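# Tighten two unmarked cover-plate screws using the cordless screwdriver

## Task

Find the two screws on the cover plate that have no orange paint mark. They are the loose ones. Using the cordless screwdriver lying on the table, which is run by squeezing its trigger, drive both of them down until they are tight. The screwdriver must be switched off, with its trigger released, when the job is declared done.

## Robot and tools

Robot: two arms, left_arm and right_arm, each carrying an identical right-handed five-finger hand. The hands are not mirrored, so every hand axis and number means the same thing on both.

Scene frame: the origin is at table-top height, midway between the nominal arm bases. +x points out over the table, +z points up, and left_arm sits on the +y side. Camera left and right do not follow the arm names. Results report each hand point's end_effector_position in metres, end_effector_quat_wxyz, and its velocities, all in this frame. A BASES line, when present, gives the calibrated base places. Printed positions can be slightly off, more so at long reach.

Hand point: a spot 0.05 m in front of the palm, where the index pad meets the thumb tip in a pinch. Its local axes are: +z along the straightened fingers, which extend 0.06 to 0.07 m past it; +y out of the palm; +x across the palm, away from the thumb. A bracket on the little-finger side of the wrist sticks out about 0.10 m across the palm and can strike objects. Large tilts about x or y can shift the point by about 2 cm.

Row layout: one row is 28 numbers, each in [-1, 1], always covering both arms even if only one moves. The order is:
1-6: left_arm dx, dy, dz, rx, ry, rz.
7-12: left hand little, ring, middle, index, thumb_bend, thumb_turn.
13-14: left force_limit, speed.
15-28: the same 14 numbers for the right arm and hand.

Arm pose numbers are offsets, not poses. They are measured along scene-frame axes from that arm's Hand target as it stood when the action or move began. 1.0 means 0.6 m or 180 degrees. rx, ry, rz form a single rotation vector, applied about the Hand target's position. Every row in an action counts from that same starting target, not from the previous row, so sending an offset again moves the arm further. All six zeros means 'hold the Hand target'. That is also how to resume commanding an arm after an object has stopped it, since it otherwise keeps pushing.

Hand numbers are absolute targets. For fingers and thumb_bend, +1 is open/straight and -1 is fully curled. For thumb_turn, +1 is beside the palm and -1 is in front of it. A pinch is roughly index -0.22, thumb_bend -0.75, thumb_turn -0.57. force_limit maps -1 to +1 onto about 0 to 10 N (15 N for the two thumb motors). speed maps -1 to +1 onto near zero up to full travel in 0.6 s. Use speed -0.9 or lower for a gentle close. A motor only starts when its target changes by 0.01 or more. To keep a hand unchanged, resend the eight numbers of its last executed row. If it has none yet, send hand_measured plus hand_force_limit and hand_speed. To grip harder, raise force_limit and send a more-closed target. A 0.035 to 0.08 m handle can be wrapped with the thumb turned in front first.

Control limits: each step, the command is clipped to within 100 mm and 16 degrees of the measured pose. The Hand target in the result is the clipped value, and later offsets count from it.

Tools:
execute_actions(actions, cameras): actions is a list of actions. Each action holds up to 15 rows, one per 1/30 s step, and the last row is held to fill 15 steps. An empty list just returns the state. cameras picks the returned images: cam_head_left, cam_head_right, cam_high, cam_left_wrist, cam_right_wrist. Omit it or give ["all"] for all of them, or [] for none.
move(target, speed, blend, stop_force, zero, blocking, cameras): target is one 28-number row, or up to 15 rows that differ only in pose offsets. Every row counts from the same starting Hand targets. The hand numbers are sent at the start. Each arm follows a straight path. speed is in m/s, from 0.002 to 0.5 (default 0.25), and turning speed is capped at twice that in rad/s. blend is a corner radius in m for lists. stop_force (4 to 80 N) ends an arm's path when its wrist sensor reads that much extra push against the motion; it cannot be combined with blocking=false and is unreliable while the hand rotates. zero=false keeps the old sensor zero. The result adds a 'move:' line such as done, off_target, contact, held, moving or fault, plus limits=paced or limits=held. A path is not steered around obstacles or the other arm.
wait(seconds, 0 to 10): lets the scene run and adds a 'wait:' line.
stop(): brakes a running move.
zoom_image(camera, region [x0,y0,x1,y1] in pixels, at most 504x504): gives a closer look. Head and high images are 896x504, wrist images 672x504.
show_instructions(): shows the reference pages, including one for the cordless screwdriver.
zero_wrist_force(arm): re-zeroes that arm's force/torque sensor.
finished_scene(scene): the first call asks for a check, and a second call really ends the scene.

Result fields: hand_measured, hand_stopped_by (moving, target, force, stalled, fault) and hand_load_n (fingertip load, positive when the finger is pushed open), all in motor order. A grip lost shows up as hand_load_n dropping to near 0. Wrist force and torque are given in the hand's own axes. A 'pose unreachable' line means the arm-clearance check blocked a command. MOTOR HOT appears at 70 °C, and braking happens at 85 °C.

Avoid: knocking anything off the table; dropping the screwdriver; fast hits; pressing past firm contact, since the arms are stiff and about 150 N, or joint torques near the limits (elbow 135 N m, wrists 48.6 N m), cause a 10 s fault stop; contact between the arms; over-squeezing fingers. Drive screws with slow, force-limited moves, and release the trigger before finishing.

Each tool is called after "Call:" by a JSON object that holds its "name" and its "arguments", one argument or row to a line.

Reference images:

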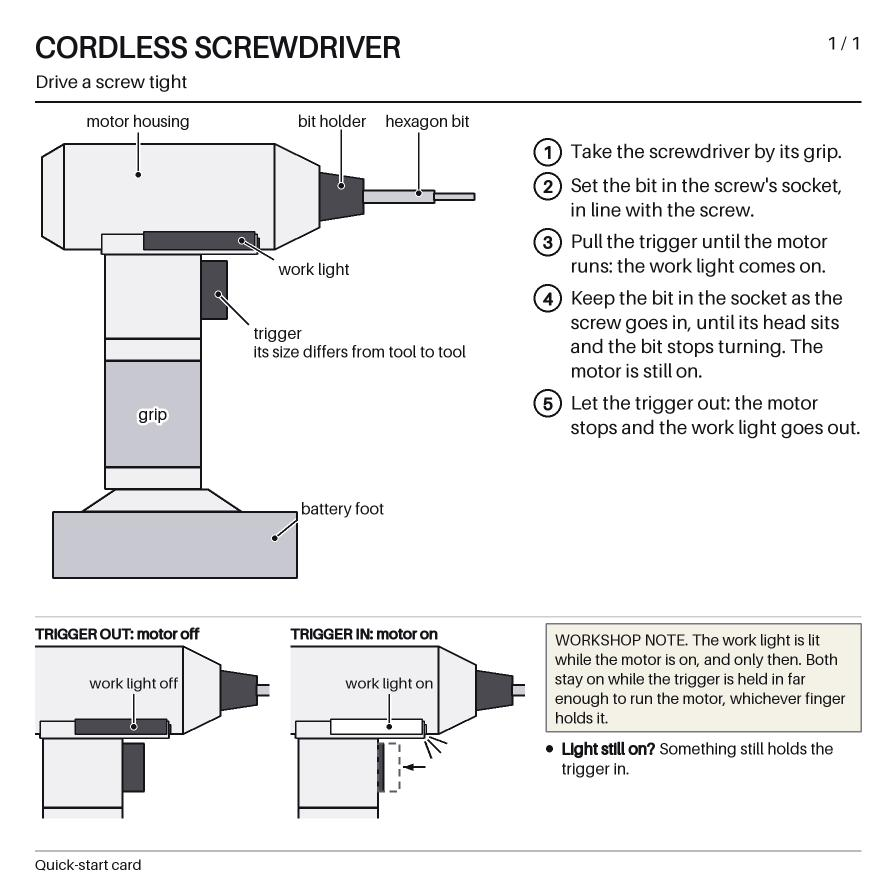

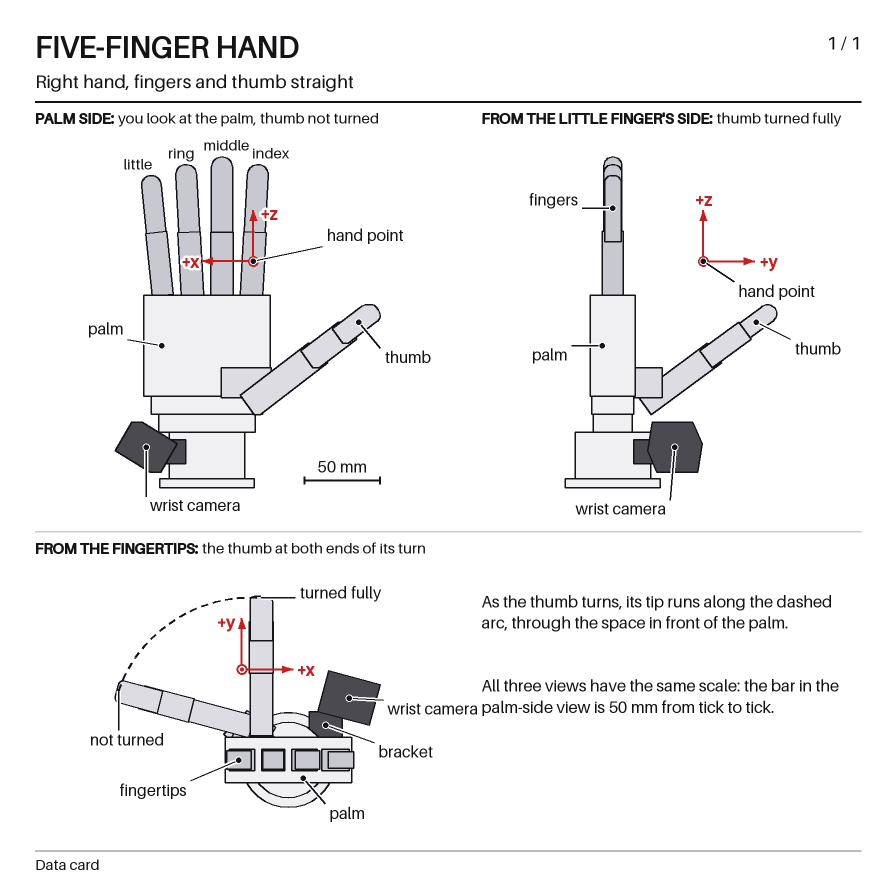

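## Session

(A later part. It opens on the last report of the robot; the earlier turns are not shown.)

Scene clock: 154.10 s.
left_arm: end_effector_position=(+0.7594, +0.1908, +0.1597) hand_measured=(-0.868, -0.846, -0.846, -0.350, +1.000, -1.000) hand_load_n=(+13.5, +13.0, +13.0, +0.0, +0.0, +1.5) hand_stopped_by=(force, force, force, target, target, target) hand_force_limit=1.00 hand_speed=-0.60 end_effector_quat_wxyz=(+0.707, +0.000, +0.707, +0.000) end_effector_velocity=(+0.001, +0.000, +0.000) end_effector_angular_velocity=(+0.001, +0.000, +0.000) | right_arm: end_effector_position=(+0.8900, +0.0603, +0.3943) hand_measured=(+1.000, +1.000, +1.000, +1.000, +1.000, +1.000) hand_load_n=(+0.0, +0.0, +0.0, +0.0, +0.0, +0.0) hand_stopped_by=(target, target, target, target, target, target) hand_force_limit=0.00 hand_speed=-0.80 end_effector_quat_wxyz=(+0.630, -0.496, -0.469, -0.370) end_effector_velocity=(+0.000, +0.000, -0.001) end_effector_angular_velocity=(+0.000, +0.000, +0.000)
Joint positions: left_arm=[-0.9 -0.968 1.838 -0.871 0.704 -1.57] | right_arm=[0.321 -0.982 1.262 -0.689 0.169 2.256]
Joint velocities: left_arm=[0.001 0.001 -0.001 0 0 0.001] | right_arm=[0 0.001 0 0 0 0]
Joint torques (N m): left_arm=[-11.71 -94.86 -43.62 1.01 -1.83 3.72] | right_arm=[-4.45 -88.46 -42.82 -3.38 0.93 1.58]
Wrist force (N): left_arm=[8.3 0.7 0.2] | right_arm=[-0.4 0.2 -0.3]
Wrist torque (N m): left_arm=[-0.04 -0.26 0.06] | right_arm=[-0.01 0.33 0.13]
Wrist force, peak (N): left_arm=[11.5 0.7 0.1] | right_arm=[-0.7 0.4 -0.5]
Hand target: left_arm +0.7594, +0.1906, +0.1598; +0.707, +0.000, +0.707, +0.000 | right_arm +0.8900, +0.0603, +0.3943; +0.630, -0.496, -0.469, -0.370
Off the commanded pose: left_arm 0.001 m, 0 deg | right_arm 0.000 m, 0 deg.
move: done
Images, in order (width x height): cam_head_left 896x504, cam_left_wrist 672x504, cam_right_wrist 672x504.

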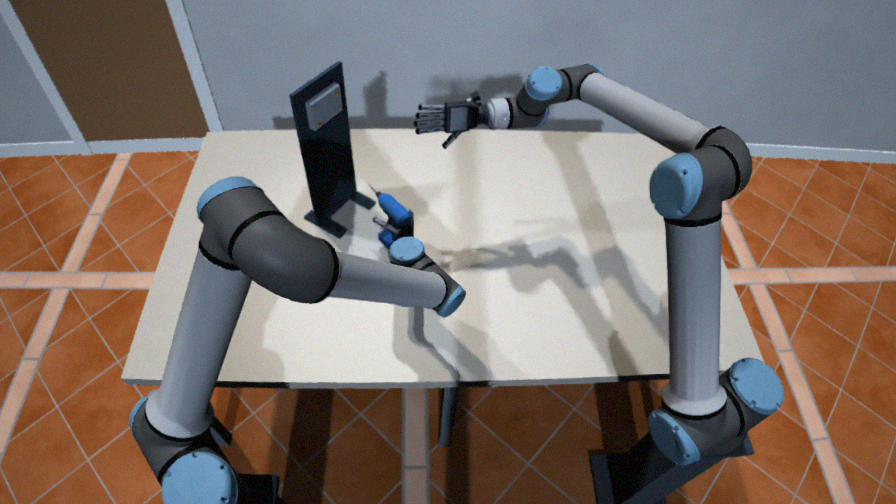

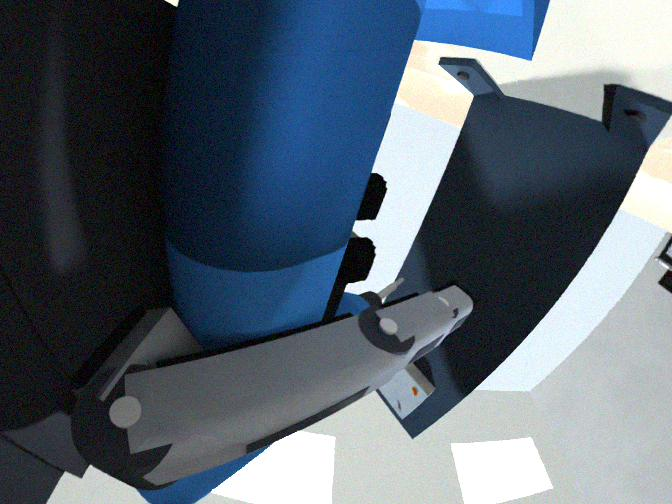

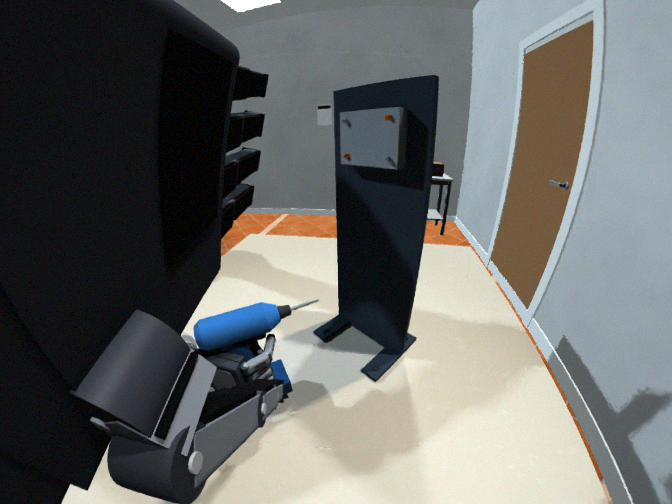

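Call:
{"name": "move", "arguments": {
  "target": [0,0,-0.075,0,0,0,-1,-1,-1,-0.35,1,-1,1,-0.6,0,0,0,0,0,0,1,1,1,1,1,1,0,-0.8],
  "speed": 0.015,
  "stop_force": 6,
  "cameras": []
}}

Call:
{"name": "move", "arguments": {
  "target": [0,0,-0.012,0,0,0,-1,-1,-1,-0.35,1,-1,1,-0.6,0,0,0,0,0,0,1,1,1,1,1,1,0,-0.8],
  "speed": 0.006,
  "stop_force": 9,
  "zero": false,
  "cameras": ["cam_right_wrist"]
}}

Call:
{"name": "zoom_image", "arguments": {
  "camera": "cam_right_wrist",
  "region": [185, 290, 335, 420]
}}

Scene clock: 157.33 s.
left_arm: end_effector_position=(+0.7593, +0.1906, +0.1317) hand_measured=(-0.868, -0.846, -0.846, -0.350, +1.000, -1.000) hand_load_n=(+11.0, +11.5, +13.0, +0.0, +0.0, +1.5) hand_stopped_by=(force, force, force, target, target, target) hand_force_limit=1.00 hand_speed=-0.60 end_effector_quat_wxyz=(+0.707, +0.000, +0.707, +0.000) end_effector_velocity=(+0.000, -0.001, +0.000) end_effector_angular_velocity=(-0.001, +0.000, -0.001) | right_arm: end_effector_position=(+0.8900, +0.0603, +0.3943) hand_measured=(+1.000, +1.000, +1.000, +1.000, +1.000, +1.000) hand_load_n=(+0.0, +0.0, +0.0, +0.0, +0.0, +0.0) hand_stopped_by=(target, target, target, target, target, target) hand_force_limit=0.00 hand_speed=-0.80 end_effector_quat_wxyz=(+0.630, -0.496, -0.469, -0.370) end_effector_velocity=(+0.000, +0.000, +0.000) end_effector_angular_velocity=(+0.000, +0.001, +0.000)
Joint positions: left_arm=[-0.9 -0.931 1.843 -0.913 0.704 -1.57] | right_arm=[0.321 -0.982 1.262 -0.689 0.169 2.256]
Joint velocities: left_arm=[-0.001 0 0 0.001 0 -0.001] | right_arm=[0 0 0 0.001 0 0]
Joint torques (N m): left_arm=[-11.22 -95.61 -29.05 -0.22 0.92 -1.55] | right_arm=[-2.52 -88.68 -43.89 -3.53 0.93 1.71]
Wrist force (N): left_arm=[9.1 0.0 0.1] | right_arm=[-0.1 0.3 -0.1]
Wrist torque (N m): left_arm=[-0.12 -0.37 0.09] | right_arm=[-0.01 0.28 0.16]
Wrist force, peak (N): left_arm=[-10.6 3.0 2.9] | right_arm=[-0.6 0.5 -0.3]
Hand target: left_arm +0.7593, +0.1906, +0.1317; +0.707, +0.000, +0.707, +0.000 | right_arm +0.8900, +0.0603, +0.3943; +0.630, -0.496, -0.469, -0.370
Off the commanded pose: left_arm 0.017 m, 0 deg | right_arm 0.000 m, 0 deg.
move: contact (left_arm)
No camera images: "cameras" was empty.

Scene clock: 158.13 s.
left_arm: end_effector_position=(+0.7593, +0.1906, +0.1314) hand_measured=(-0.868, -0.846, -0.846, -0.350, +1.000, -1.000) hand_load_n=(+11.0, +11.0, +13.0, +0.0, +0.0, +1.5) hand_stopped_by=(force, force, force, target, target, target) hand_force_limit=1.00 hand_speed=-0.60 end_effector_quat_wxyz=(+0.707, +0.000, +0.707, +0.000) end_effector_velocity=(+0.000, +0.001, -0.001) end_effector_angular_velocity=(+0.003, +0.001, +0.002) | right_arm: end_effector_position=(+0.8900, +0.0603, +0.3943) hand_measured=(+1.000, +1.000, +1.000, +1.000, +1.000, +1.000) hand_load_n=(+0.0, +0.0, +0.0, +0.0, +0.0, +0.0) hand_stopped_by=(target, target, target, target, target, target) hand_force_limit=0.00 hand_speed=-0.80 end_effector_quat_wxyz=(+0.630, -0.496, -0.469, -0.370) end_effector_velocity=(+0.000, +0.000, +0.000) end_effector_angular_velocity=(+0.000, +0.000, +0.000)
Joint positions: left_arm=[-0.9 -0.931 1.843 -0.913 0.704 -1.57] | right_arm=[0.321 -0.982 1.262 -0.689 0.169 2.256]
Joint velocities: left_arm=[0.001 0.001 0 0 0 0.002] | right_arm=[0 0 0 0 0 0]
Joint torques (N m): left_arm=[-12.06 -86.92 -26.29 3.31 1.76 -1.24] | right_arm=[-1.76 -88.96 -43.95 -3.7 1 1.36]
Wrist force (N): left_arm=[-2.0 -0.4 2.4] | right_arm=[-0.5 0.5 -0.1]
Wrist torque (N m): left_arm=[-0.27 -0.13 -0.68] | right_arm=[0.02 0.33 0.14]
Wrist force, peak (N): left_arm=[-10.0 2.5 -2.2] | right_arm=[-0.6 0.2 -0.6]
Hand target: left_arm +0.7593, +0.1906, +0.1314; +0.707, +0.000, +0.707, +0.000 | right_arm +0.8900, +0.0603, +0.3943; +0.630, -0.496, -0.469, -0.370
Off the commanded pose: left_arm 0.007 m, 0 deg | right_arm 0.000 m, 0 deg.
move: contact (left_arm)
Images, in order (width x height): cam_right_wrist 672x504.

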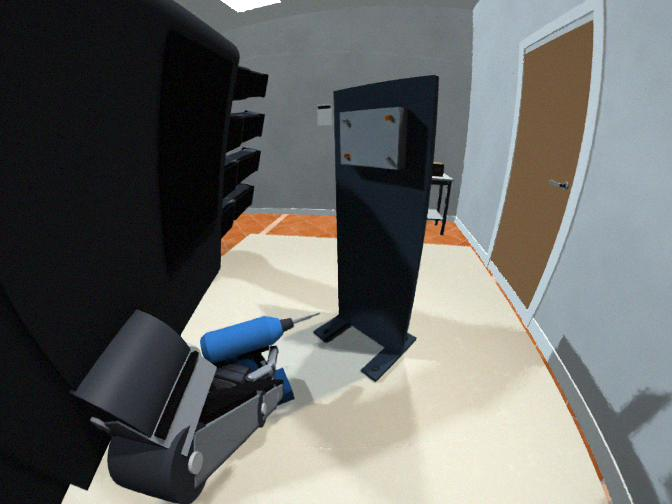

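Scaled by 3.360 from the camera's 672x504 image, which has a finer 960x720 frame.

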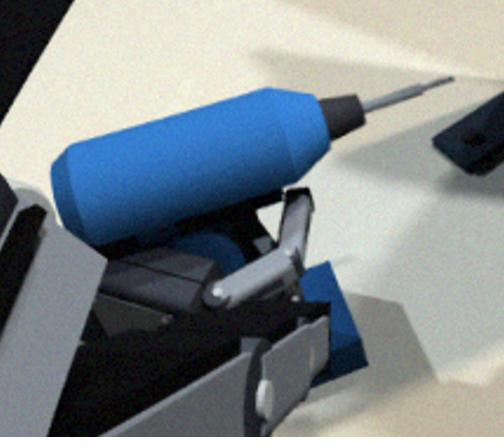

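Call:
{"name": "move", "arguments": {
  "target": [0,0,0,0,0,0,-0.82,-0.8,-0.8,0.2,1,-1,0.4,-0.9,0,0,0,0,0,0,1,1,1,1,1,1,0,-0.8],
  "speed": 0.006,
  "cameras": ["cam_right_wrist"]
}}

Call:
{"name": "zoom_image", "arguments": {
  "camera": "cam_right_wrist",
  "region": [185, 290, 335, 420]
}}

Scene clock: 161.87 s.
left_arm: end_effector_position=(+0.7593, +0.1906, +0.1314) hand_measured=(-0.820, -0.800, -0.800, +0.200, +1.000, -1.000) hand_load_n=(+0.0, +0.0, -0.5, +0.0, +0.0, -0.5) hand_stopped_by=(target, target, target, target, target, target) hand_force_limit=0.40 hand_speed=-0.90 end_effector_quat_wxyz=(+0.707, +0.000, +0.707, +0.000) end_effector_velocity=(+0.000, +0.000, -0.001) end_effector_angular_velocity=(+0.001, +0.001, +0.000) | right_arm: end_effector_position=(+0.8900, +0.0603, +0.3943) hand_measured=(+1.000, +1.000, +1.000, +1.000, +1.000, +1.000) hand_load_n=(+0.0, +0.0, +0.0, +0.0, +0.0, +0.0) hand_stopped_by=(target, target, target, target, target, target) hand_force_limit=0.00 hand_speed=-0.80 end_effector_quat_wxyz=(+0.630, -0.496, -0.469, -0.370) end_effector_velocity=(+0.000, +0.000, +0.001) end_effector_angular_velocity=(+0.000, -0.001, +0.000)
Joint positions: left_arm=[-0.9 -0.931 1.843 -0.913 0.704 -1.57] | right_arm=[0.321 -0.982 1.262 -0.689 0.169 2.256]
Joint velocities: left_arm=[0 0.001 0 0.001 0 0] | right_arm=[0 -0.001 0 0 0 0]
Joint torques (N m): left_arm=[-11.29 -91.3 -19.88 -4.67 -0.13 -0.85] | right_arm=[-0.76 -88.61 -45.13 -3.57 1.02 1.61]
Wrist force (N): left_arm=[6.7 -0.5 0.1] | right_arm=[-0.5 0.7 -0.3]
Wrist torque (N m): left_arm=[-0.18 -0.15 -0.07] | right_arm=[0.07 0.35 0.13]
Wrist force, peak (N): left_arm=[7.1 -0.3 -0.4] | right_arm=[-0.5 0.8 -0.3]
Hand target: left_arm +0.7593, +0.1906, +0.1314; +0.707, +0.000, +0.707, +0.000 | right_arm +0.8900, +0.0603, +0.3943; +0.630, -0.496, -0.469, -0.370
Off the commanded pose: left_arm 0.000 m, 0 deg | right_arm 0.000 m, 0 deg.
move: done
Images, in order (width x height): cam_right_wrist 672x504.

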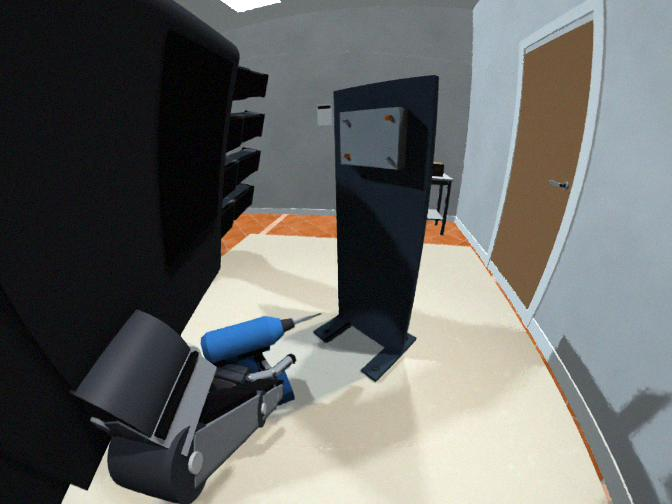

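Scaled by 3.360 from the camera's 672x504 image, which has a finer 960x720 frame.

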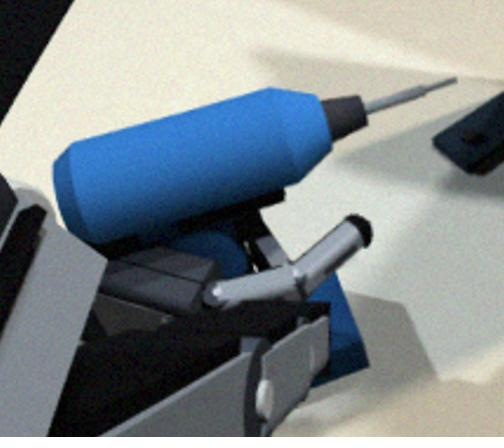

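Call:
{"name": "move", "arguments": {
  "target": [0,0,-0.018,0,0,0,-0.82,-0.8,-0.8,0.2,1,-1,0.4,-0.9,0,0,0,0,0,0,1,1,1,1,1,1,0,-0.8],
  "speed": 0.008,
  "stop_force": 5,
  "cameras": ["cam_right_wrist"]
}}

Call:
{"name": "zoom_image", "arguments": {
  "camera": "cam_right_wrist",
  "region": [185, 290, 335, 420]
}}

Scene clock: 162.90 s.
left_arm: end_effector_position=(+0.7593, +0.1906, +0.1311) hand_measured=(-0.820, -0.800, -0.800, +0.200, +1.000, -1.000) hand_load_n=(+0.0, +0.0, +0.0, +0.0, +0.0, -0.5) hand_stopped_by=(target, target, target, target, target, target) hand_force_limit=0.40 hand_speed=-0.90 end_effector_quat_wxyz=(+0.707, +0.000, +0.707, +0.000) end_effector_velocity=(+0.000, +0.000, +0.000) end_effector_angular_velocity=(+0.000, +0.000, +0.000) | right_arm: end_effector_position=(+0.8900, +0.0603, +0.3943) hand_measured=(+1.000, +1.000, +1.000, +1.000, +1.000, +1.000) hand_load_n=(+0.0, +0.0, +0.0, +0.0, +0.0, +0.0) hand_stopped_by=(target, target, target, target, target, target) hand_force_limit=0.00 hand_speed=-0.80 end_effector_quat_wxyz=(+0.630, -0.496, -0.469, -0.370) end_effector_velocity=(+0.000, +0.000, +0.001) end_effector_angular_velocity=(+0.001, -0.002, +0.000)
Joint positions: left_arm=[-0.9 -0.93 1.843 -0.914 0.704 -1.57] | right_arm=[0.321 -0.982 1.262 -0.689 0.169 2.256]
Joint velocities: left_arm=[0 0 0 0 0 0] | right_arm=[0 -0.001 0 -0.001 0 0]
Joint torques (N m): left_arm=[-7.73 -90.35 -23.06 1.98 0.33 -1.55] | right_arm=[1.24 -89.18 -45.51 -3.37 1.01 1.53]
Wrist force (N): left_arm=[-0.2 -0.1 -0.1] | right_arm=[-0.2 0.2 0.1]
Wrist torque (N m): left_arm=[-0.13 0.02 -0.10] | right_arm=[-0.02 0.29 0.15]
Wrist force, peak (N): left_arm=[7.1 -0.5 -0.3] | right_arm=[-0.3 0.7 -0.5]
Hand target: left_arm +0.7594, +0.1906, +0.1311; +0.707, +0.000, +0.707, +0.000 | right_arm +0.8900, +0.0603, +0.3943; +0.630, -0.496, -0.469, -0.370
Off the commanded pose: left_arm 0.010 m, 0 deg | right_arm 0.000 m, 0 deg.
move: contact (left_arm)
Images, in order (width x height): cam_right_wrist 672x504.

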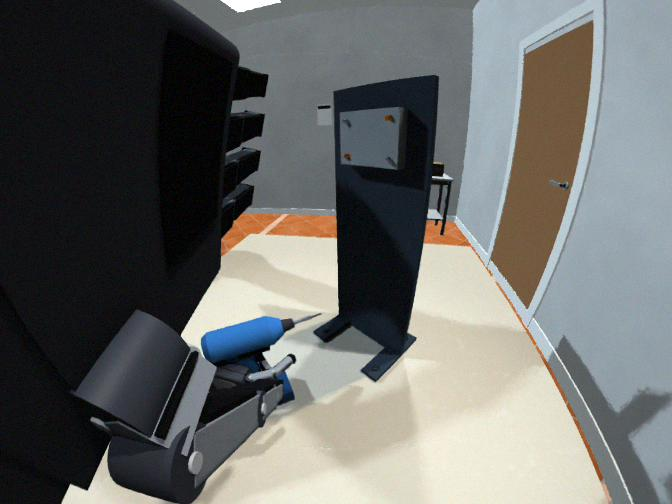

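Scaled by 3.360 from the camera's 672x504 image, which has a finer 960x720 frame.

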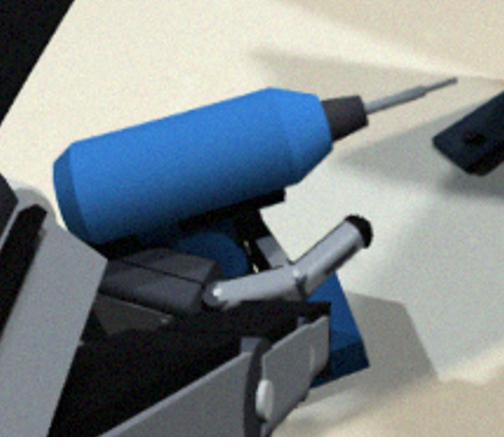

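Call:
{"name": "move", "arguments": {
  "target": [0,0,0,0,0,0,-0.74,-0.72,-0.72,0.2,1,-1,0.4,-0.9,0,0,0,0,0,0,1,1,1,1,1,1,0,-0.8],
  "speed": 0.006,
  "cameras": ["cam_right_wrist"]
}}

Call:
{"name": "zoom_image", "arguments": {
  "camera": "cam_right_wrist",
  "region": [185, 290, 335, 420]
}}

Scene clock: 163.83 s.
left_arm: end_effector_position=(+0.7593, +0.1906, +0.1311) hand_measured=(-0.740, -0.720, -0.720, +0.200, +1.000, -1.000) hand_load_n=(+0.0, +0.0, +0.0, +0.0, +0.0, +0.0) hand_stopped_by=(target, target, target, target, target, target) hand_force_limit=0.40 hand_speed=-0.90 end_effector_quat_wxyz=(+0.707, +0.000, +0.707, +0.000) end_effector_velocity=(+0.000, -0.001, +0.000) end_effector_angular_velocity=(+0.000, -0.001, +0.000) | right_arm: end_effector_position=(+0.8900, +0.0603, +0.3943) hand_measured=(+1.000, +1.000, +1.000, +1.000, +1.000, +1.000) hand_load_n=(+0.0, +0.0, +0.0, +0.0, +0.0, +0.0) hand_stopped_by=(target, target, target, target, target, target) hand_force_limit=0.00 hand_speed=-0.80 end_effector_quat_wxyz=(+0.630, -0.496, -0.469, -0.370) end_effector_velocity=(+0.000, +0.000, +0.000) end_effector_angular_velocity=(+0.000, +0.001, +0.000)
Joint positions: left_arm=[-0.9 -0.93 1.843 -0.914 0.704 -1.57] | right_arm=[0.321 -0.982 1.262 -0.689 0.169 2.256]
Joint velocities: left_arm=[-0.001 0 0 -0.001 -0.001 0] | right_arm=[0 0 0 0 0 0]
Joint torques (N m): left_arm=[-10.57 -87.97 -27.64 1.38 0.18 -1.41] | right_arm=[0.45 -88.6 -45.86 -3.42 1 1.67]
Wrist force (N): left_arm=[0.1 -0.4 -0.4] | right_arm=[-0.4 0.5 -0.3]
Wrist torque (N m): left_arm=[-0.15 0.00 -0.10] | right_arm=[0.03 0.33 0.15]
Wrist force, peak (N): left_arm=[-0.1 -0.6 -0.1] | right_arm=[-0.7 0.1 -0.4]
Hand target: left_arm +0.7594, +0.1906, +0.1311; +0.707, +0.000, +0.707, +0.000 | right_arm +0.8900, +0.0603, +0.3943; +0.630, -0.496, -0.469, -0.370
Off the commanded pose: left_arm 0.000 m, 0 deg | right_arm 0.000 m, 0 deg.
move: done
Images, in order (width x height): cam_right_wrist 672x504.

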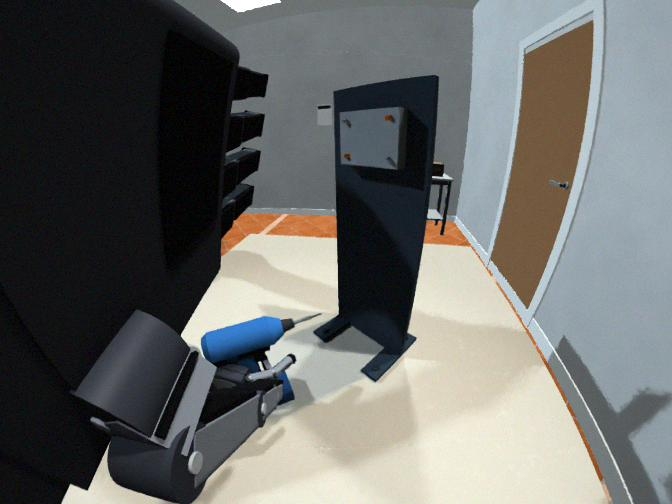

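Scaled by 3.360 from the camera's 672x504 image, which has a finer 960x720 frame.

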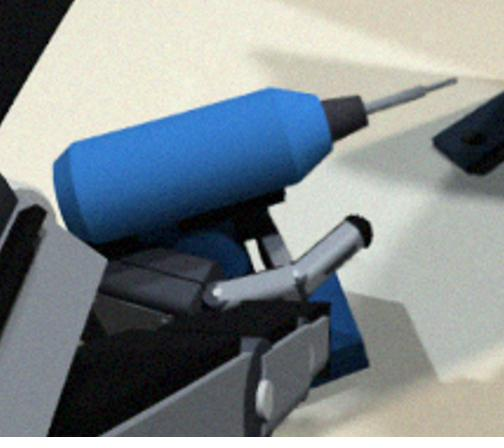

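Call:
{"name": "move", "arguments": {
  "target": [0,0,0,0,0,0,-0.4,-0.4,-0.4,0.6,1,-1,0.4,-0.7,0,0,0,0,0,0,1,1,1,1,1,1,0,-0.8],
  "cameras": []
}}

Call:
{"name": "move", "arguments": {
  "target": [0,0,0,0,0,0,1,1,1,1,1,-1,0.4,-0.3,0,0,0,0,0,0,1,1,1,1,1,1,0,-0.8],
  "cameras": ["cam_left_wrist","cam_right_wrist"]
}}

Call:
{"name": "move", "arguments": {
  "target": [
    [0,-0.01,0,0,0,0,1,1,1,1,1,-1,0.4,-0.3,0,0,0,0,0,0,1,1,1,1,1,1,0,-0.8],
    [-0.0103,0.0143,-0.0143,0,0,0.0833,1,1,1,1,1,-1,0.4,-0.3,0,0,0,0,0,0,1,1,1,1,1,1,0,-0.8]
  ],
  "speed": 0.03,
  "stop_force": 8,
  "cameras": ["cam_left_wrist","cam_right_wrist"]
}}

Scene clock: 165.23 s.
left_arm: end_effector_position=(+0.7593, +0.1906, +0.1311) hand_measured=(-0.400, -0.400, -0.400, +0.600, +1.000, -1.000) hand_load_n=(+0.0, -0.5, +0.0, +0.0, +0.0, +0.0) hand_stopped_by=(target, target, target, target, target, target) hand_force_limit=0.40 hand_speed=-0.70 end_effector_quat_wxyz=(+0.707, +0.000, +0.707, +0.000) end_effector_velocity=(+0.000, +0.000, +0.001) end_effector_angular_velocity=(+0.001, +0.000, +0.000) | right_arm: end_effector_position=(+0.8900, +0.0603, +0.3943) hand_measured=(+1.000, +1.000, +1.000, +1.000, +1.000, +1.000) hand_load_n=(+0.0, +0.0, +0.0, +0.0, +0.0, +0.0) hand_stopped_by=(target, target, target, target, target, target) hand_force_limit=0.00 hand_speed=-0.80 end_effector_quat_wxyz=(+0.630, -0.496, -0.469, -0.370) end_effector_velocity=(+0.000, +0.000, +0.002) end_effector_angular_velocity=(+0.001, -0.001, +0.000)
Joint positions: left_arm=[-0.9 -0.93 1.843 -0.914 0.704 -1.57] | right_arm=[0.321 -0.982 1.262 -0.689 0.169 2.256]
Joint velocities: left_arm=[0 -0.001 0 0 0 0.002] | right_arm=[0 -0.002 0 0 0 0]
Joint torques (N m): left_arm=[-9.89 -88.23 -34.61 0.11 0.16 -1.18] | right_arm=[1.93 -88.83 -46.2 -3.62 0.94 1.6]
Wrist force (N): left_arm=[-0.3 0.0 -0.2] | right_arm=[-0.2 0.3 -0.2]
Wrist torque (N m): left_arm=[-0.11 0.04 -0.09] | right_arm=[-0.01 0.29 0.14]
Wrist force, peak (N): left_arm=[0.1 -0.3 -0.7] | right_arm=[-0.7 0.3 -0.2]
Hand target: left_arm +0.7594, +0.1906, +0.1311; +0.707, +0.000, +0.707, +0.000 | right_arm +0.8900, +0.0603, +0.3943; +0.630, -0.496, -0.469, -0.370
Off the commanded pose: left_arm 0.000 m, 0 deg | right_arm 0.000 m, 0 deg.
move: done
No camera images: "cameras" was empty.

Scene clock: 166.70 s.
left_arm: end_effector_position=(+0.7594, +0.1906, +0.1311) hand_measured=(+1.000, +1.000, +1.000, +1.000, +1.000, -1.000) hand_load_n=(+0.0, +0.0, +0.0, +0.0, +0.0, +0.0) hand_stopped_by=(target, target, target, target, target, target) hand_force_limit=0.40 hand_speed=-0.30 end_effector_quat_wxyz=(+0.707, +0.000, +0.707, +0.000) end_effector_velocity=(+0.000, +0.000, +0.000) end_effector_angular_velocity=(+0.000, +0.000, +0.000) | right_arm: end_effector_position=(+0.8900, +0.0603, +0.3943) hand_measured=(+1.000, +1.000, +1.000, +1.000, +1.000, +1.000) hand_load_n=(+0.0, +0.0, +0.0, +0.0, +0.0, +0.0) hand_stopped_by=(target, target, target, target, target, target) hand_force_limit=0.00 hand_speed=-0.80 end_effector_quat_wxyz=(+0.630, -0.496, -0.469, -0.370) end_effector_velocity=(+0.000, +0.000, +0.000) end_effector_angular_velocity=(+0.000, +0.000, +0.000)
Joint positions: left_arm=[-0.9 -0.93 1.843 -0.914 0.704 -1.57] | right_arm=[0.321 -0.982 1.262 -0.689 0.169 2.256]
Joint velocities: left_arm=[0.001 0 0 0 0 0] | right_arm=[0 0 0 0 0 0]
Joint torques (N m): left_arm=[-12.46 -89.61 -35.22 -0.94 0.47 -1.01] | right_arm=[2.25 -89.42 -46.61 -3.57 1.08 1.57]
Wrist force (N): left_arm=[-0.4 -0.2 -0.1] | right_arm=[-0.3 0.2 -0.4]
Wrist torque (N m): left_arm=[-0.14 0.06 -0.09] | right_arm=[0.00 0.33 0.14]
Wrist force, peak (N): left_arm=[-0.6 0.3 -0.4] | right_arm=[-0.6 0.2 -0.6]
Hand target: left_arm +0.7594, +0.1906, +0.1311; +0.707, +0.000, +0.707, +0.000 | right_arm +0.8900, +0.0603, +0.3943; +0.630, -0.496, -0.469, -0.370
Off the commanded pose: left_arm 0.000 m, 0 deg | right_arm 0.000 m, 0 deg.
move: done
Images, in order (width x height): cam_left_wrist 672x504, cam_right_wrist 672x504.

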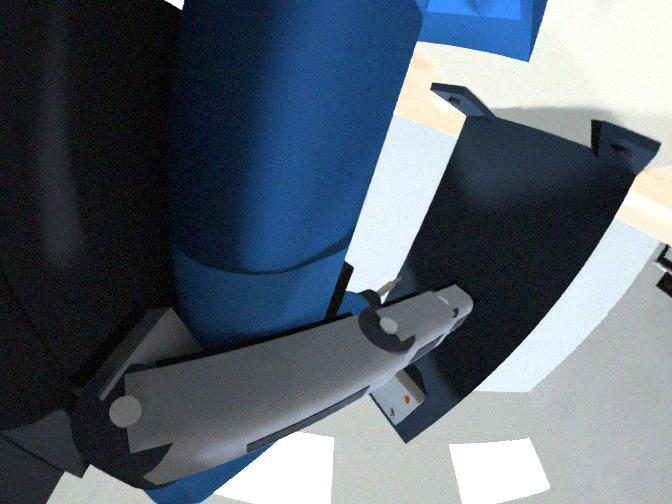

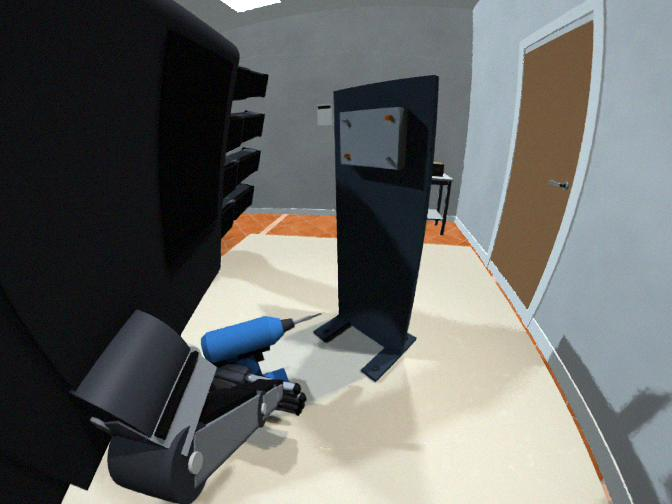

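Scene clock: 172.57 s.
left_arm: end_effector_position=(+0.7530, +0.1992, +0.1224) hand_measured=(+1.000, +1.000, +1.000, +1.000, +1.000, -1.000) hand_load_n=(+0.0, +0.0, +0.0, +0.0, +0.0, +0.0) hand_stopped_by=(target, target, target, target, target, target) hand_force_limit=0.40 hand_speed=-0.30 end_effector_quat_wxyz=(+0.701, -0.093, +0.701, +0.093) end_effector_velocity=(+0.000, +0.001, -0.001) end_effector_angular_velocity=(+0.001, +0.001, +0.001) | right_arm: end_effector_position=(+0.8900, +0.0603, +0.3943) hand_measured=(+1.000, +1.000, +1.000, +1.000, +1.000, +1.000) hand_load_n=(+0.0, +0.0, +0.0, +0.0, +0.0, +0.0) hand_stopped_by=(target, target, target, target, target, target) hand_force_limit=0.00 hand_speed=-0.80 end_effector_quat_wxyz=(+0.630, -0.496, -0.469, -0.370) end_effector_velocity=(+0.000, +0.000, +0.000) end_effector_angular_velocity=(+0.000, +0.000, +0.000)
Joint positions: left_arm=[-0.931 -0.865 1.732 -0.87 0.412 -1.569] | right_arm=[0.321 -0.982 1.262 -0.689 0.169 2.256]
Joint velocities: left_arm=[0.001 0.001 0 0 0 0.001] | right_arm=[0 0 0 0 0 0]
Joint torques (N m): left_arm=[7.3 -91.49 -17.95 -4 1.93 -1.11] | right_arm=[5.09 -89.43 -46.5 -3.4 0.99 1.41]
Wrist force (N): left_arm=[-0.7 0.3 -1.3] | right_arm=[-0.5 0.1 -0.2]
Wrist torque (N m): left_arm=[0.00 0.08 -0.08] | right_arm=[-0.02 0.34 0.12]
Wrist force, peak (N): left_arm=[-2.4 1.9 -2.0] | right_arm=[-0.5 0.4 -0.7]
Hand target: left_arm +0.7530, +0.1992, +0.1224; +0.701, -0.093, +0.701, +0.093 | right_arm +0.8900, +0.0603, +0.3943; +0.630, -0.496, -0.469, -0.370
Off the commanded pose: left_arm 0.000 m, 0 deg | right_arm 0.000 m, 0 deg.
move: done
Images, in order (width x height): cam_left_wrist 672x504, cam_right_wrist 672x504.

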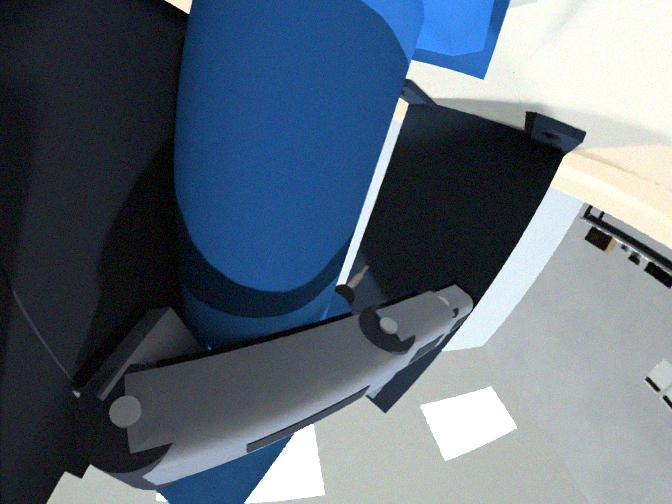

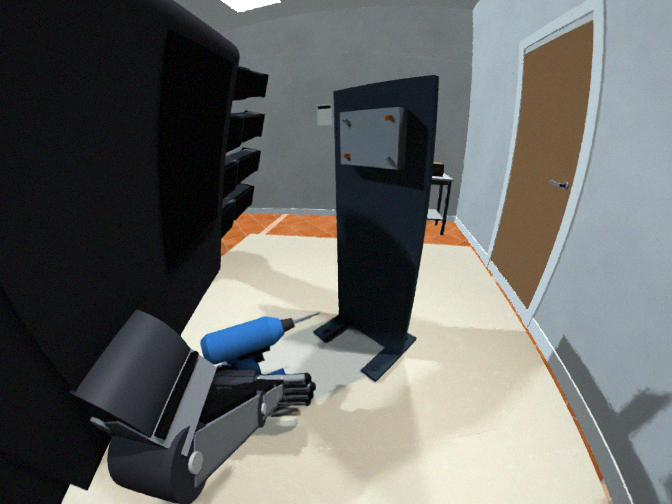

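Call:
{"name": "move", "arguments": {
  "target": [-0.0039,0.0145,0,0,0,0,1,1,1,1,1,-1,0.4,-0.3,0,0,0,0,0,0,1,1,1,1,1,1,0,-0.8],
  "speed": 0.01,
  "stop_force": 5,
  "cameras": ["cam_left_wrist","cam_right_wrist"]
}}

Scene clock: 175.80 s.
left_arm: end_effector_position=(+0.7507, +0.2079, +0.1225) hand_measured=(+1.000, +1.000, +1.000, +1.000, +1.000, -1.000) hand_load_n=(+0.0, +0.0, +0.0, +0.0, +0.0, -0.5) hand_stopped_by=(target, target, target, target, target, target) hand_force_limit=0.40 hand_speed=-0.30 end_effector_quat_wxyz=(+0.701, -0.093, +0.701, +0.093) end_effector_velocity=(+0.000, +0.000, +0.000) end_effector_angular_velocity=(+0.000, +0.000, +0.000) | right_arm: end_effector_position=(+0.8900, +0.0603, +0.3943) hand_measured=(+1.000, +1.000, +1.000, +1.000, +1.000, +1.000) hand_load_n=(+0.0, +0.0, +0.0, +0.0, +0.0, +0.0) hand_stopped_by=(target, target, target, target, target, target) hand_force_limit=0.00 hand_speed=-0.80 end_effector_quat_wxyz=(+0.630, -0.496, -0.469, -0.370) end_effector_velocity=(+0.000, +0.000, +0.001) end_effector_angular_velocity=(+0.000, -0.001, +0.000)
Joint positions: left_arm=[-0.926 -0.873 1.749 -0.878 0.416 -1.569] | right_arm=[0.321 -0.982 1.262 -0.689 0.169 2.256]
Joint velocities: left_arm=[0 0 0 0 0 0] | right_arm=[0 -0.001 0 0 0 0]
Joint torques (N m): left_arm=[-11.57 -58.46 -36.45 2.09 -0.99 1.23] | right_arm=[7.08 -89.53 -45.75 -3.44 1.04 1.3]
Wrist force (N): left_arm=[0.1 0.1 0.0] | right_arm=[-0.5 0.3 -0.2]
Wrist torque (N m): left_arm=[-0.08 -0.01 -0.07] | right_arm=[0.00 0.34 0.12]
Wrist force, peak (N): left_arm=[-0.5 -1.0 -2.2] | right_arm=[-0.5 0.3 -0.6]
Hand target: left_arm +0.7507, +0.2079, +0.1224; +0.701, -0.093, +0.701, +0.093 | right_arm +0.8900, +0.0603, +0.3943; +0.630, -0.496, -0.469, -0.370
Off the commanded pose: left_arm 0.000 m, 0 deg | right_arm 0.000 m, 0 deg.
move: done
Images, in order (width x height): cam_left_wrist 672x504, cam_right_wrist 672x504.

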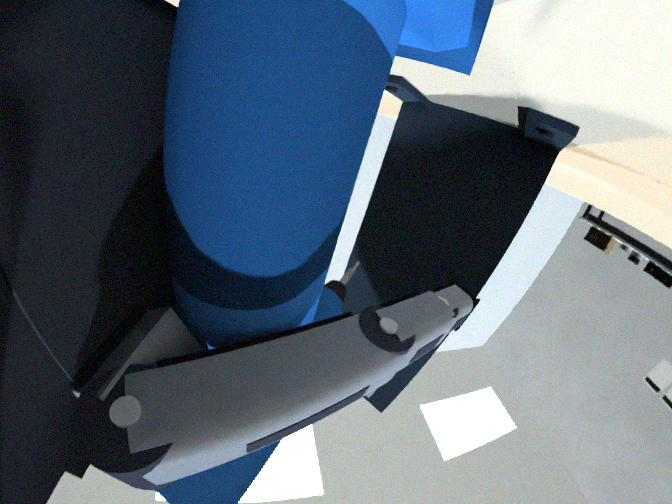

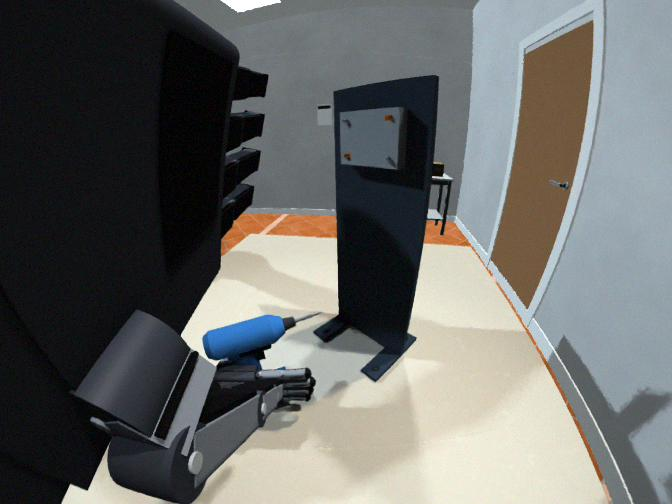

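Call:
{"name": "move", "arguments": {
  "target": [-0.003,0.0113,0,0,0,0,1,1,1,1,1,-1,0.4,-0.3,0,0,0,0,0,0,1,1,1,1,1,1,0,-0.8],
  "speed": 0.006,
  "stop_force": 4,
  "cameras": ["cam_left_wrist"]
}}

Call:
{"name": "move", "arguments": {
  "target": [0,0,0,0,0,0,-0.97,-0.97,-0.97,1,1,-1,0.4,-0.7,0,0,0,0,0,0,1,1,1,1,1,1,0,-0.8],
  "cameras": ["cam_left_wrist","cam_right_wrist"]
}}

Scene clock: 177.77 s.
left_arm: end_effector_position=(+0.7489, +0.2147, +0.1225) hand_measured=(+1.000, +1.000, +1.000, +1.000, +1.000, -1.000) hand_load_n=(+0.0, +0.0, +0.0, +0.0, +0.0, -0.5) hand_stopped_by=(target, target, target, target, target, target) hand_force_limit=0.40 hand_speed=-0.30 end_effector_quat_wxyz=(+0.701, -0.093, +0.701, +0.093) end_effector_velocity=(+0.000, +0.000, +0.000) end_effector_angular_velocity=(+0.001, +0.000, +0.001) | right_arm: end_effector_position=(+0.8900, +0.0603, +0.3943) hand_measured=(+1.000, +1.000, +1.000, +1.000, +1.000, +1.000) hand_load_n=(+0.0, +0.0, +0.0, +0.0, +0.0, +0.0) hand_stopped_by=(target, target, target, target, target, target) hand_force_limit=0.00 hand_speed=-0.80 end_effector_quat_wxyz=(+0.630, -0.496, -0.469, -0.370) end_effector_velocity=(+0.000, +0.000, +0.001) end_effector_angular_velocity=(+0.000, +0.000, +0.000)
Joint positions: left_arm=[-0.922 -0.879 1.762 -0.885 0.42 -1.569] | right_arm=[0.321 -0.982 1.262 -0.689 0.169 2.256]
Joint velocities: left_arm=[0 0 0 0 -0.001 0.001] | right_arm=[0 0 0 0.001 0 0]
Joint torques (N m): left_arm=[-2.69 -77.6 -34.48 -1.52 0.23 2.26] | right_arm=[7.28 -88.95 -46.05 -3.37 1.07 1.27]
Wrist force (N): left_arm=[0.5 -2.0 -0.3] | right_arm=[-0.3 0.1 -0.3]
Wrist torque (N m): left_arm=[-0.16 0.02 -0.19] | right_arm=[-0.03 0.31 0.13]
Wrist force, peak (N): left_arm=[-1.3 -2.0 -0.3] | right_arm=[-0.4 0.6 -0.4]
Hand target: left_arm +0.7489, +0.2147, +0.1225; +0.701, -0.093, +0.701, +0.093 | right_arm +0.8900, +0.0603, +0.3943; +0.630, -0.496, -0.469, -0.370
Off the commanded pose: left_arm 0.000 m, 0 deg | right_arm 0.000 m, 0 deg.
move: done
Images, in order (width x height): cam_left_wrist 672x504.

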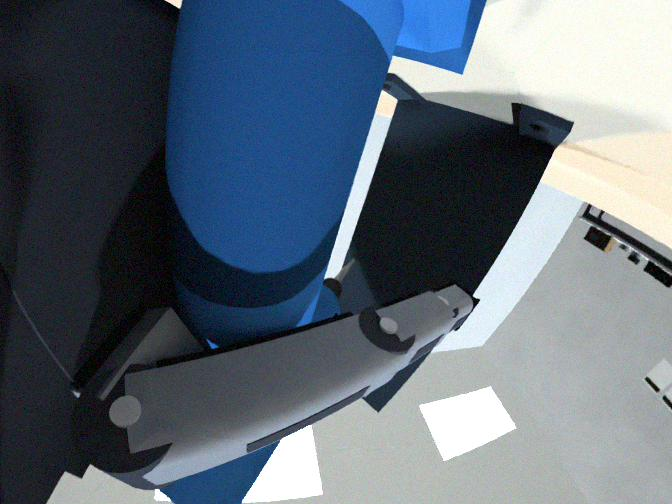

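Scene clock: 181.77 s.
left_arm: end_effector_position=(+0.7489, +0.2147, +0.1225) hand_measured=(-0.864, -0.862, -0.860, +1.000, +1.000, -1.000) hand_load_n=(+2.0, +6.5, +6.0, +0.0, +0.0, +0.0) hand_stopped_by=(force, force, force, target, target, target) hand_force_limit=0.40 hand_speed=-0.70 end_effector_quat_wxyz=(+0.701, -0.093, +0.701, +0.093) end_effector_velocity=(+0.000, +0.000, +0.000) end_effector_angular_velocity=(-0.001, +0.000, -0.001) | right_arm: end_effector_position=(+0.8900, +0.0603, +0.3943) hand_measured=(+1.000, +1.000, +1.000, +1.000, +1.000, +1.000) hand_load_n=(+0.0, +0.0, +0.0, +0.0, +0.0, +0.0) hand_stopped_by=(target, target, target, target, target, target) hand_force_limit=0.00 hand_speed=-0.80 end_effector_quat_wxyz=(+0.630, -0.496, -0.469, -0.370) end_effector_velocity=(+0.000, +0.000, +0.000) end_effector_angular_velocity=(+0.000, -0.001, +0.000)
Joint positions: left_arm=[-0.922 -0.879 1.761 -0.884 0.42 -1.569] | right_arm=[0.321 -0.982 1.262 -0.689 0.169 2.256]
Joint velocities: left_arm=[0 0 0 0 0 0] | right_arm=[0 0 0 0 0 0]
Joint torques (N m): left_arm=[-14.66 -62.59 -31.98 1.42 -1.01 3.03] | right_arm=[10.77 -89.56 -45.65 -3.34 0.95 1.02]
Wrist force (N): left_arm=[0.0 -0.3 -1.0] | right_arm=[-0.3 0.2 0.0]
Wrist torque (N m): left_arm=[0.01 -0.05 -0.41] | right_arm=[-0.03 0.31 0.14]
Wrist force, peak (N): left_arm=[-0.7 0.1 2.2] | right_arm=[-0.8 0.2 -0.4]
Hand target: left_arm +0.7489, +0.2147, +0.1225; +0.701, -0.093, +0.701, +0.093 | right_arm +0.8900, +0.0603, +0.3943; +0.630, -0.496, -0.469, -0.370
Off the commanded pose: left_arm 0.000 m, 0 deg | right_arm 0.000 m, 0 deg.
move: done
Images, in order (width x height): cam_left_wrist 672x504, cam_right_wrist 672x504.

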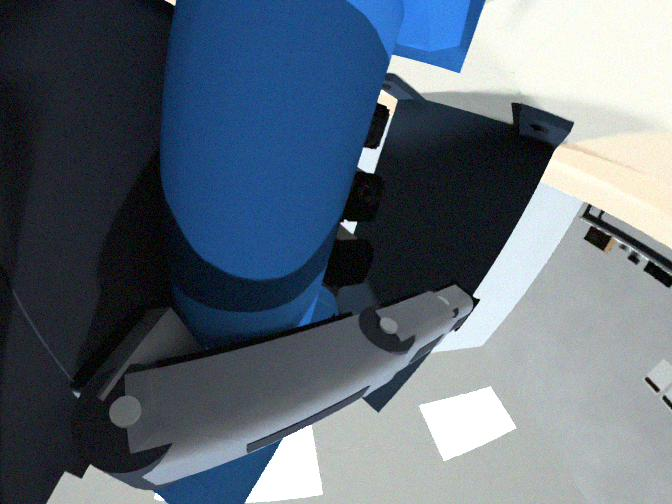

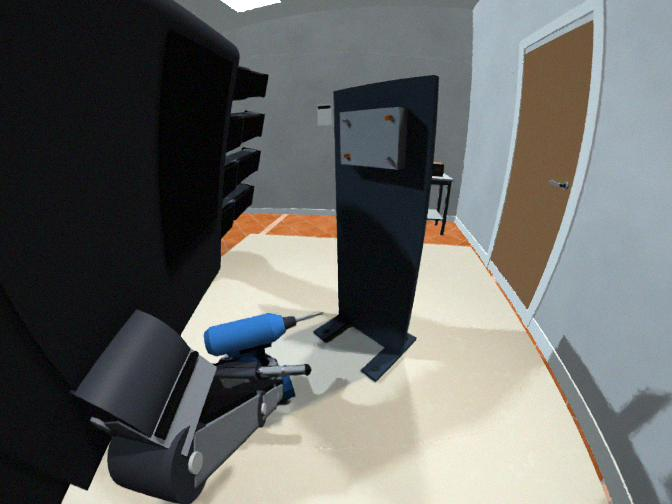

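Call:
{"name": "zoom_image", "arguments": {
  "camera": "cam_right_wrist",
  "region": [185, 290, 335, 420]
}}

Call:
{"name": "zoom_image", "arguments": {
  "camera": "cam_left_wrist",
  "region": [270, 160, 480, 370]
}}

Scaled by 3.360 from the camera's 672x504 image, which has a finer 960x720 frame.

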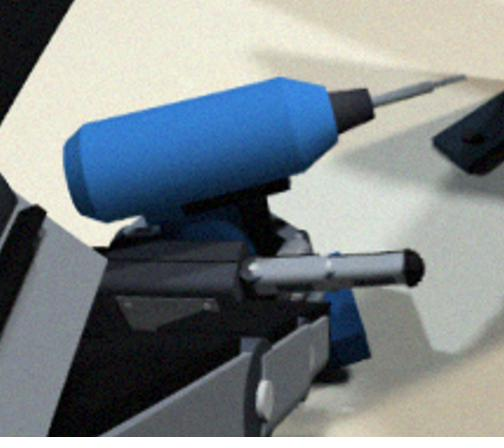

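Scaled by 2.400 from the camera's 672x504 image, which has a finer 960x720 frame.

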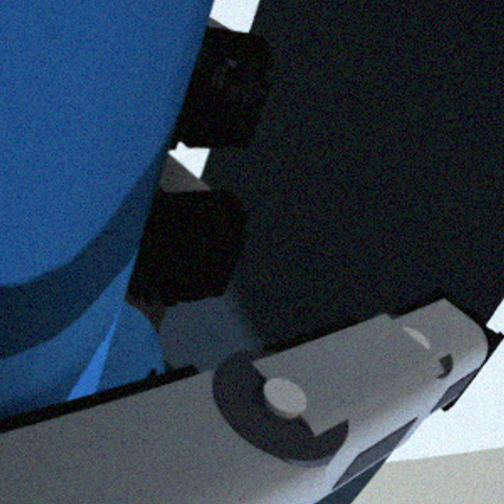

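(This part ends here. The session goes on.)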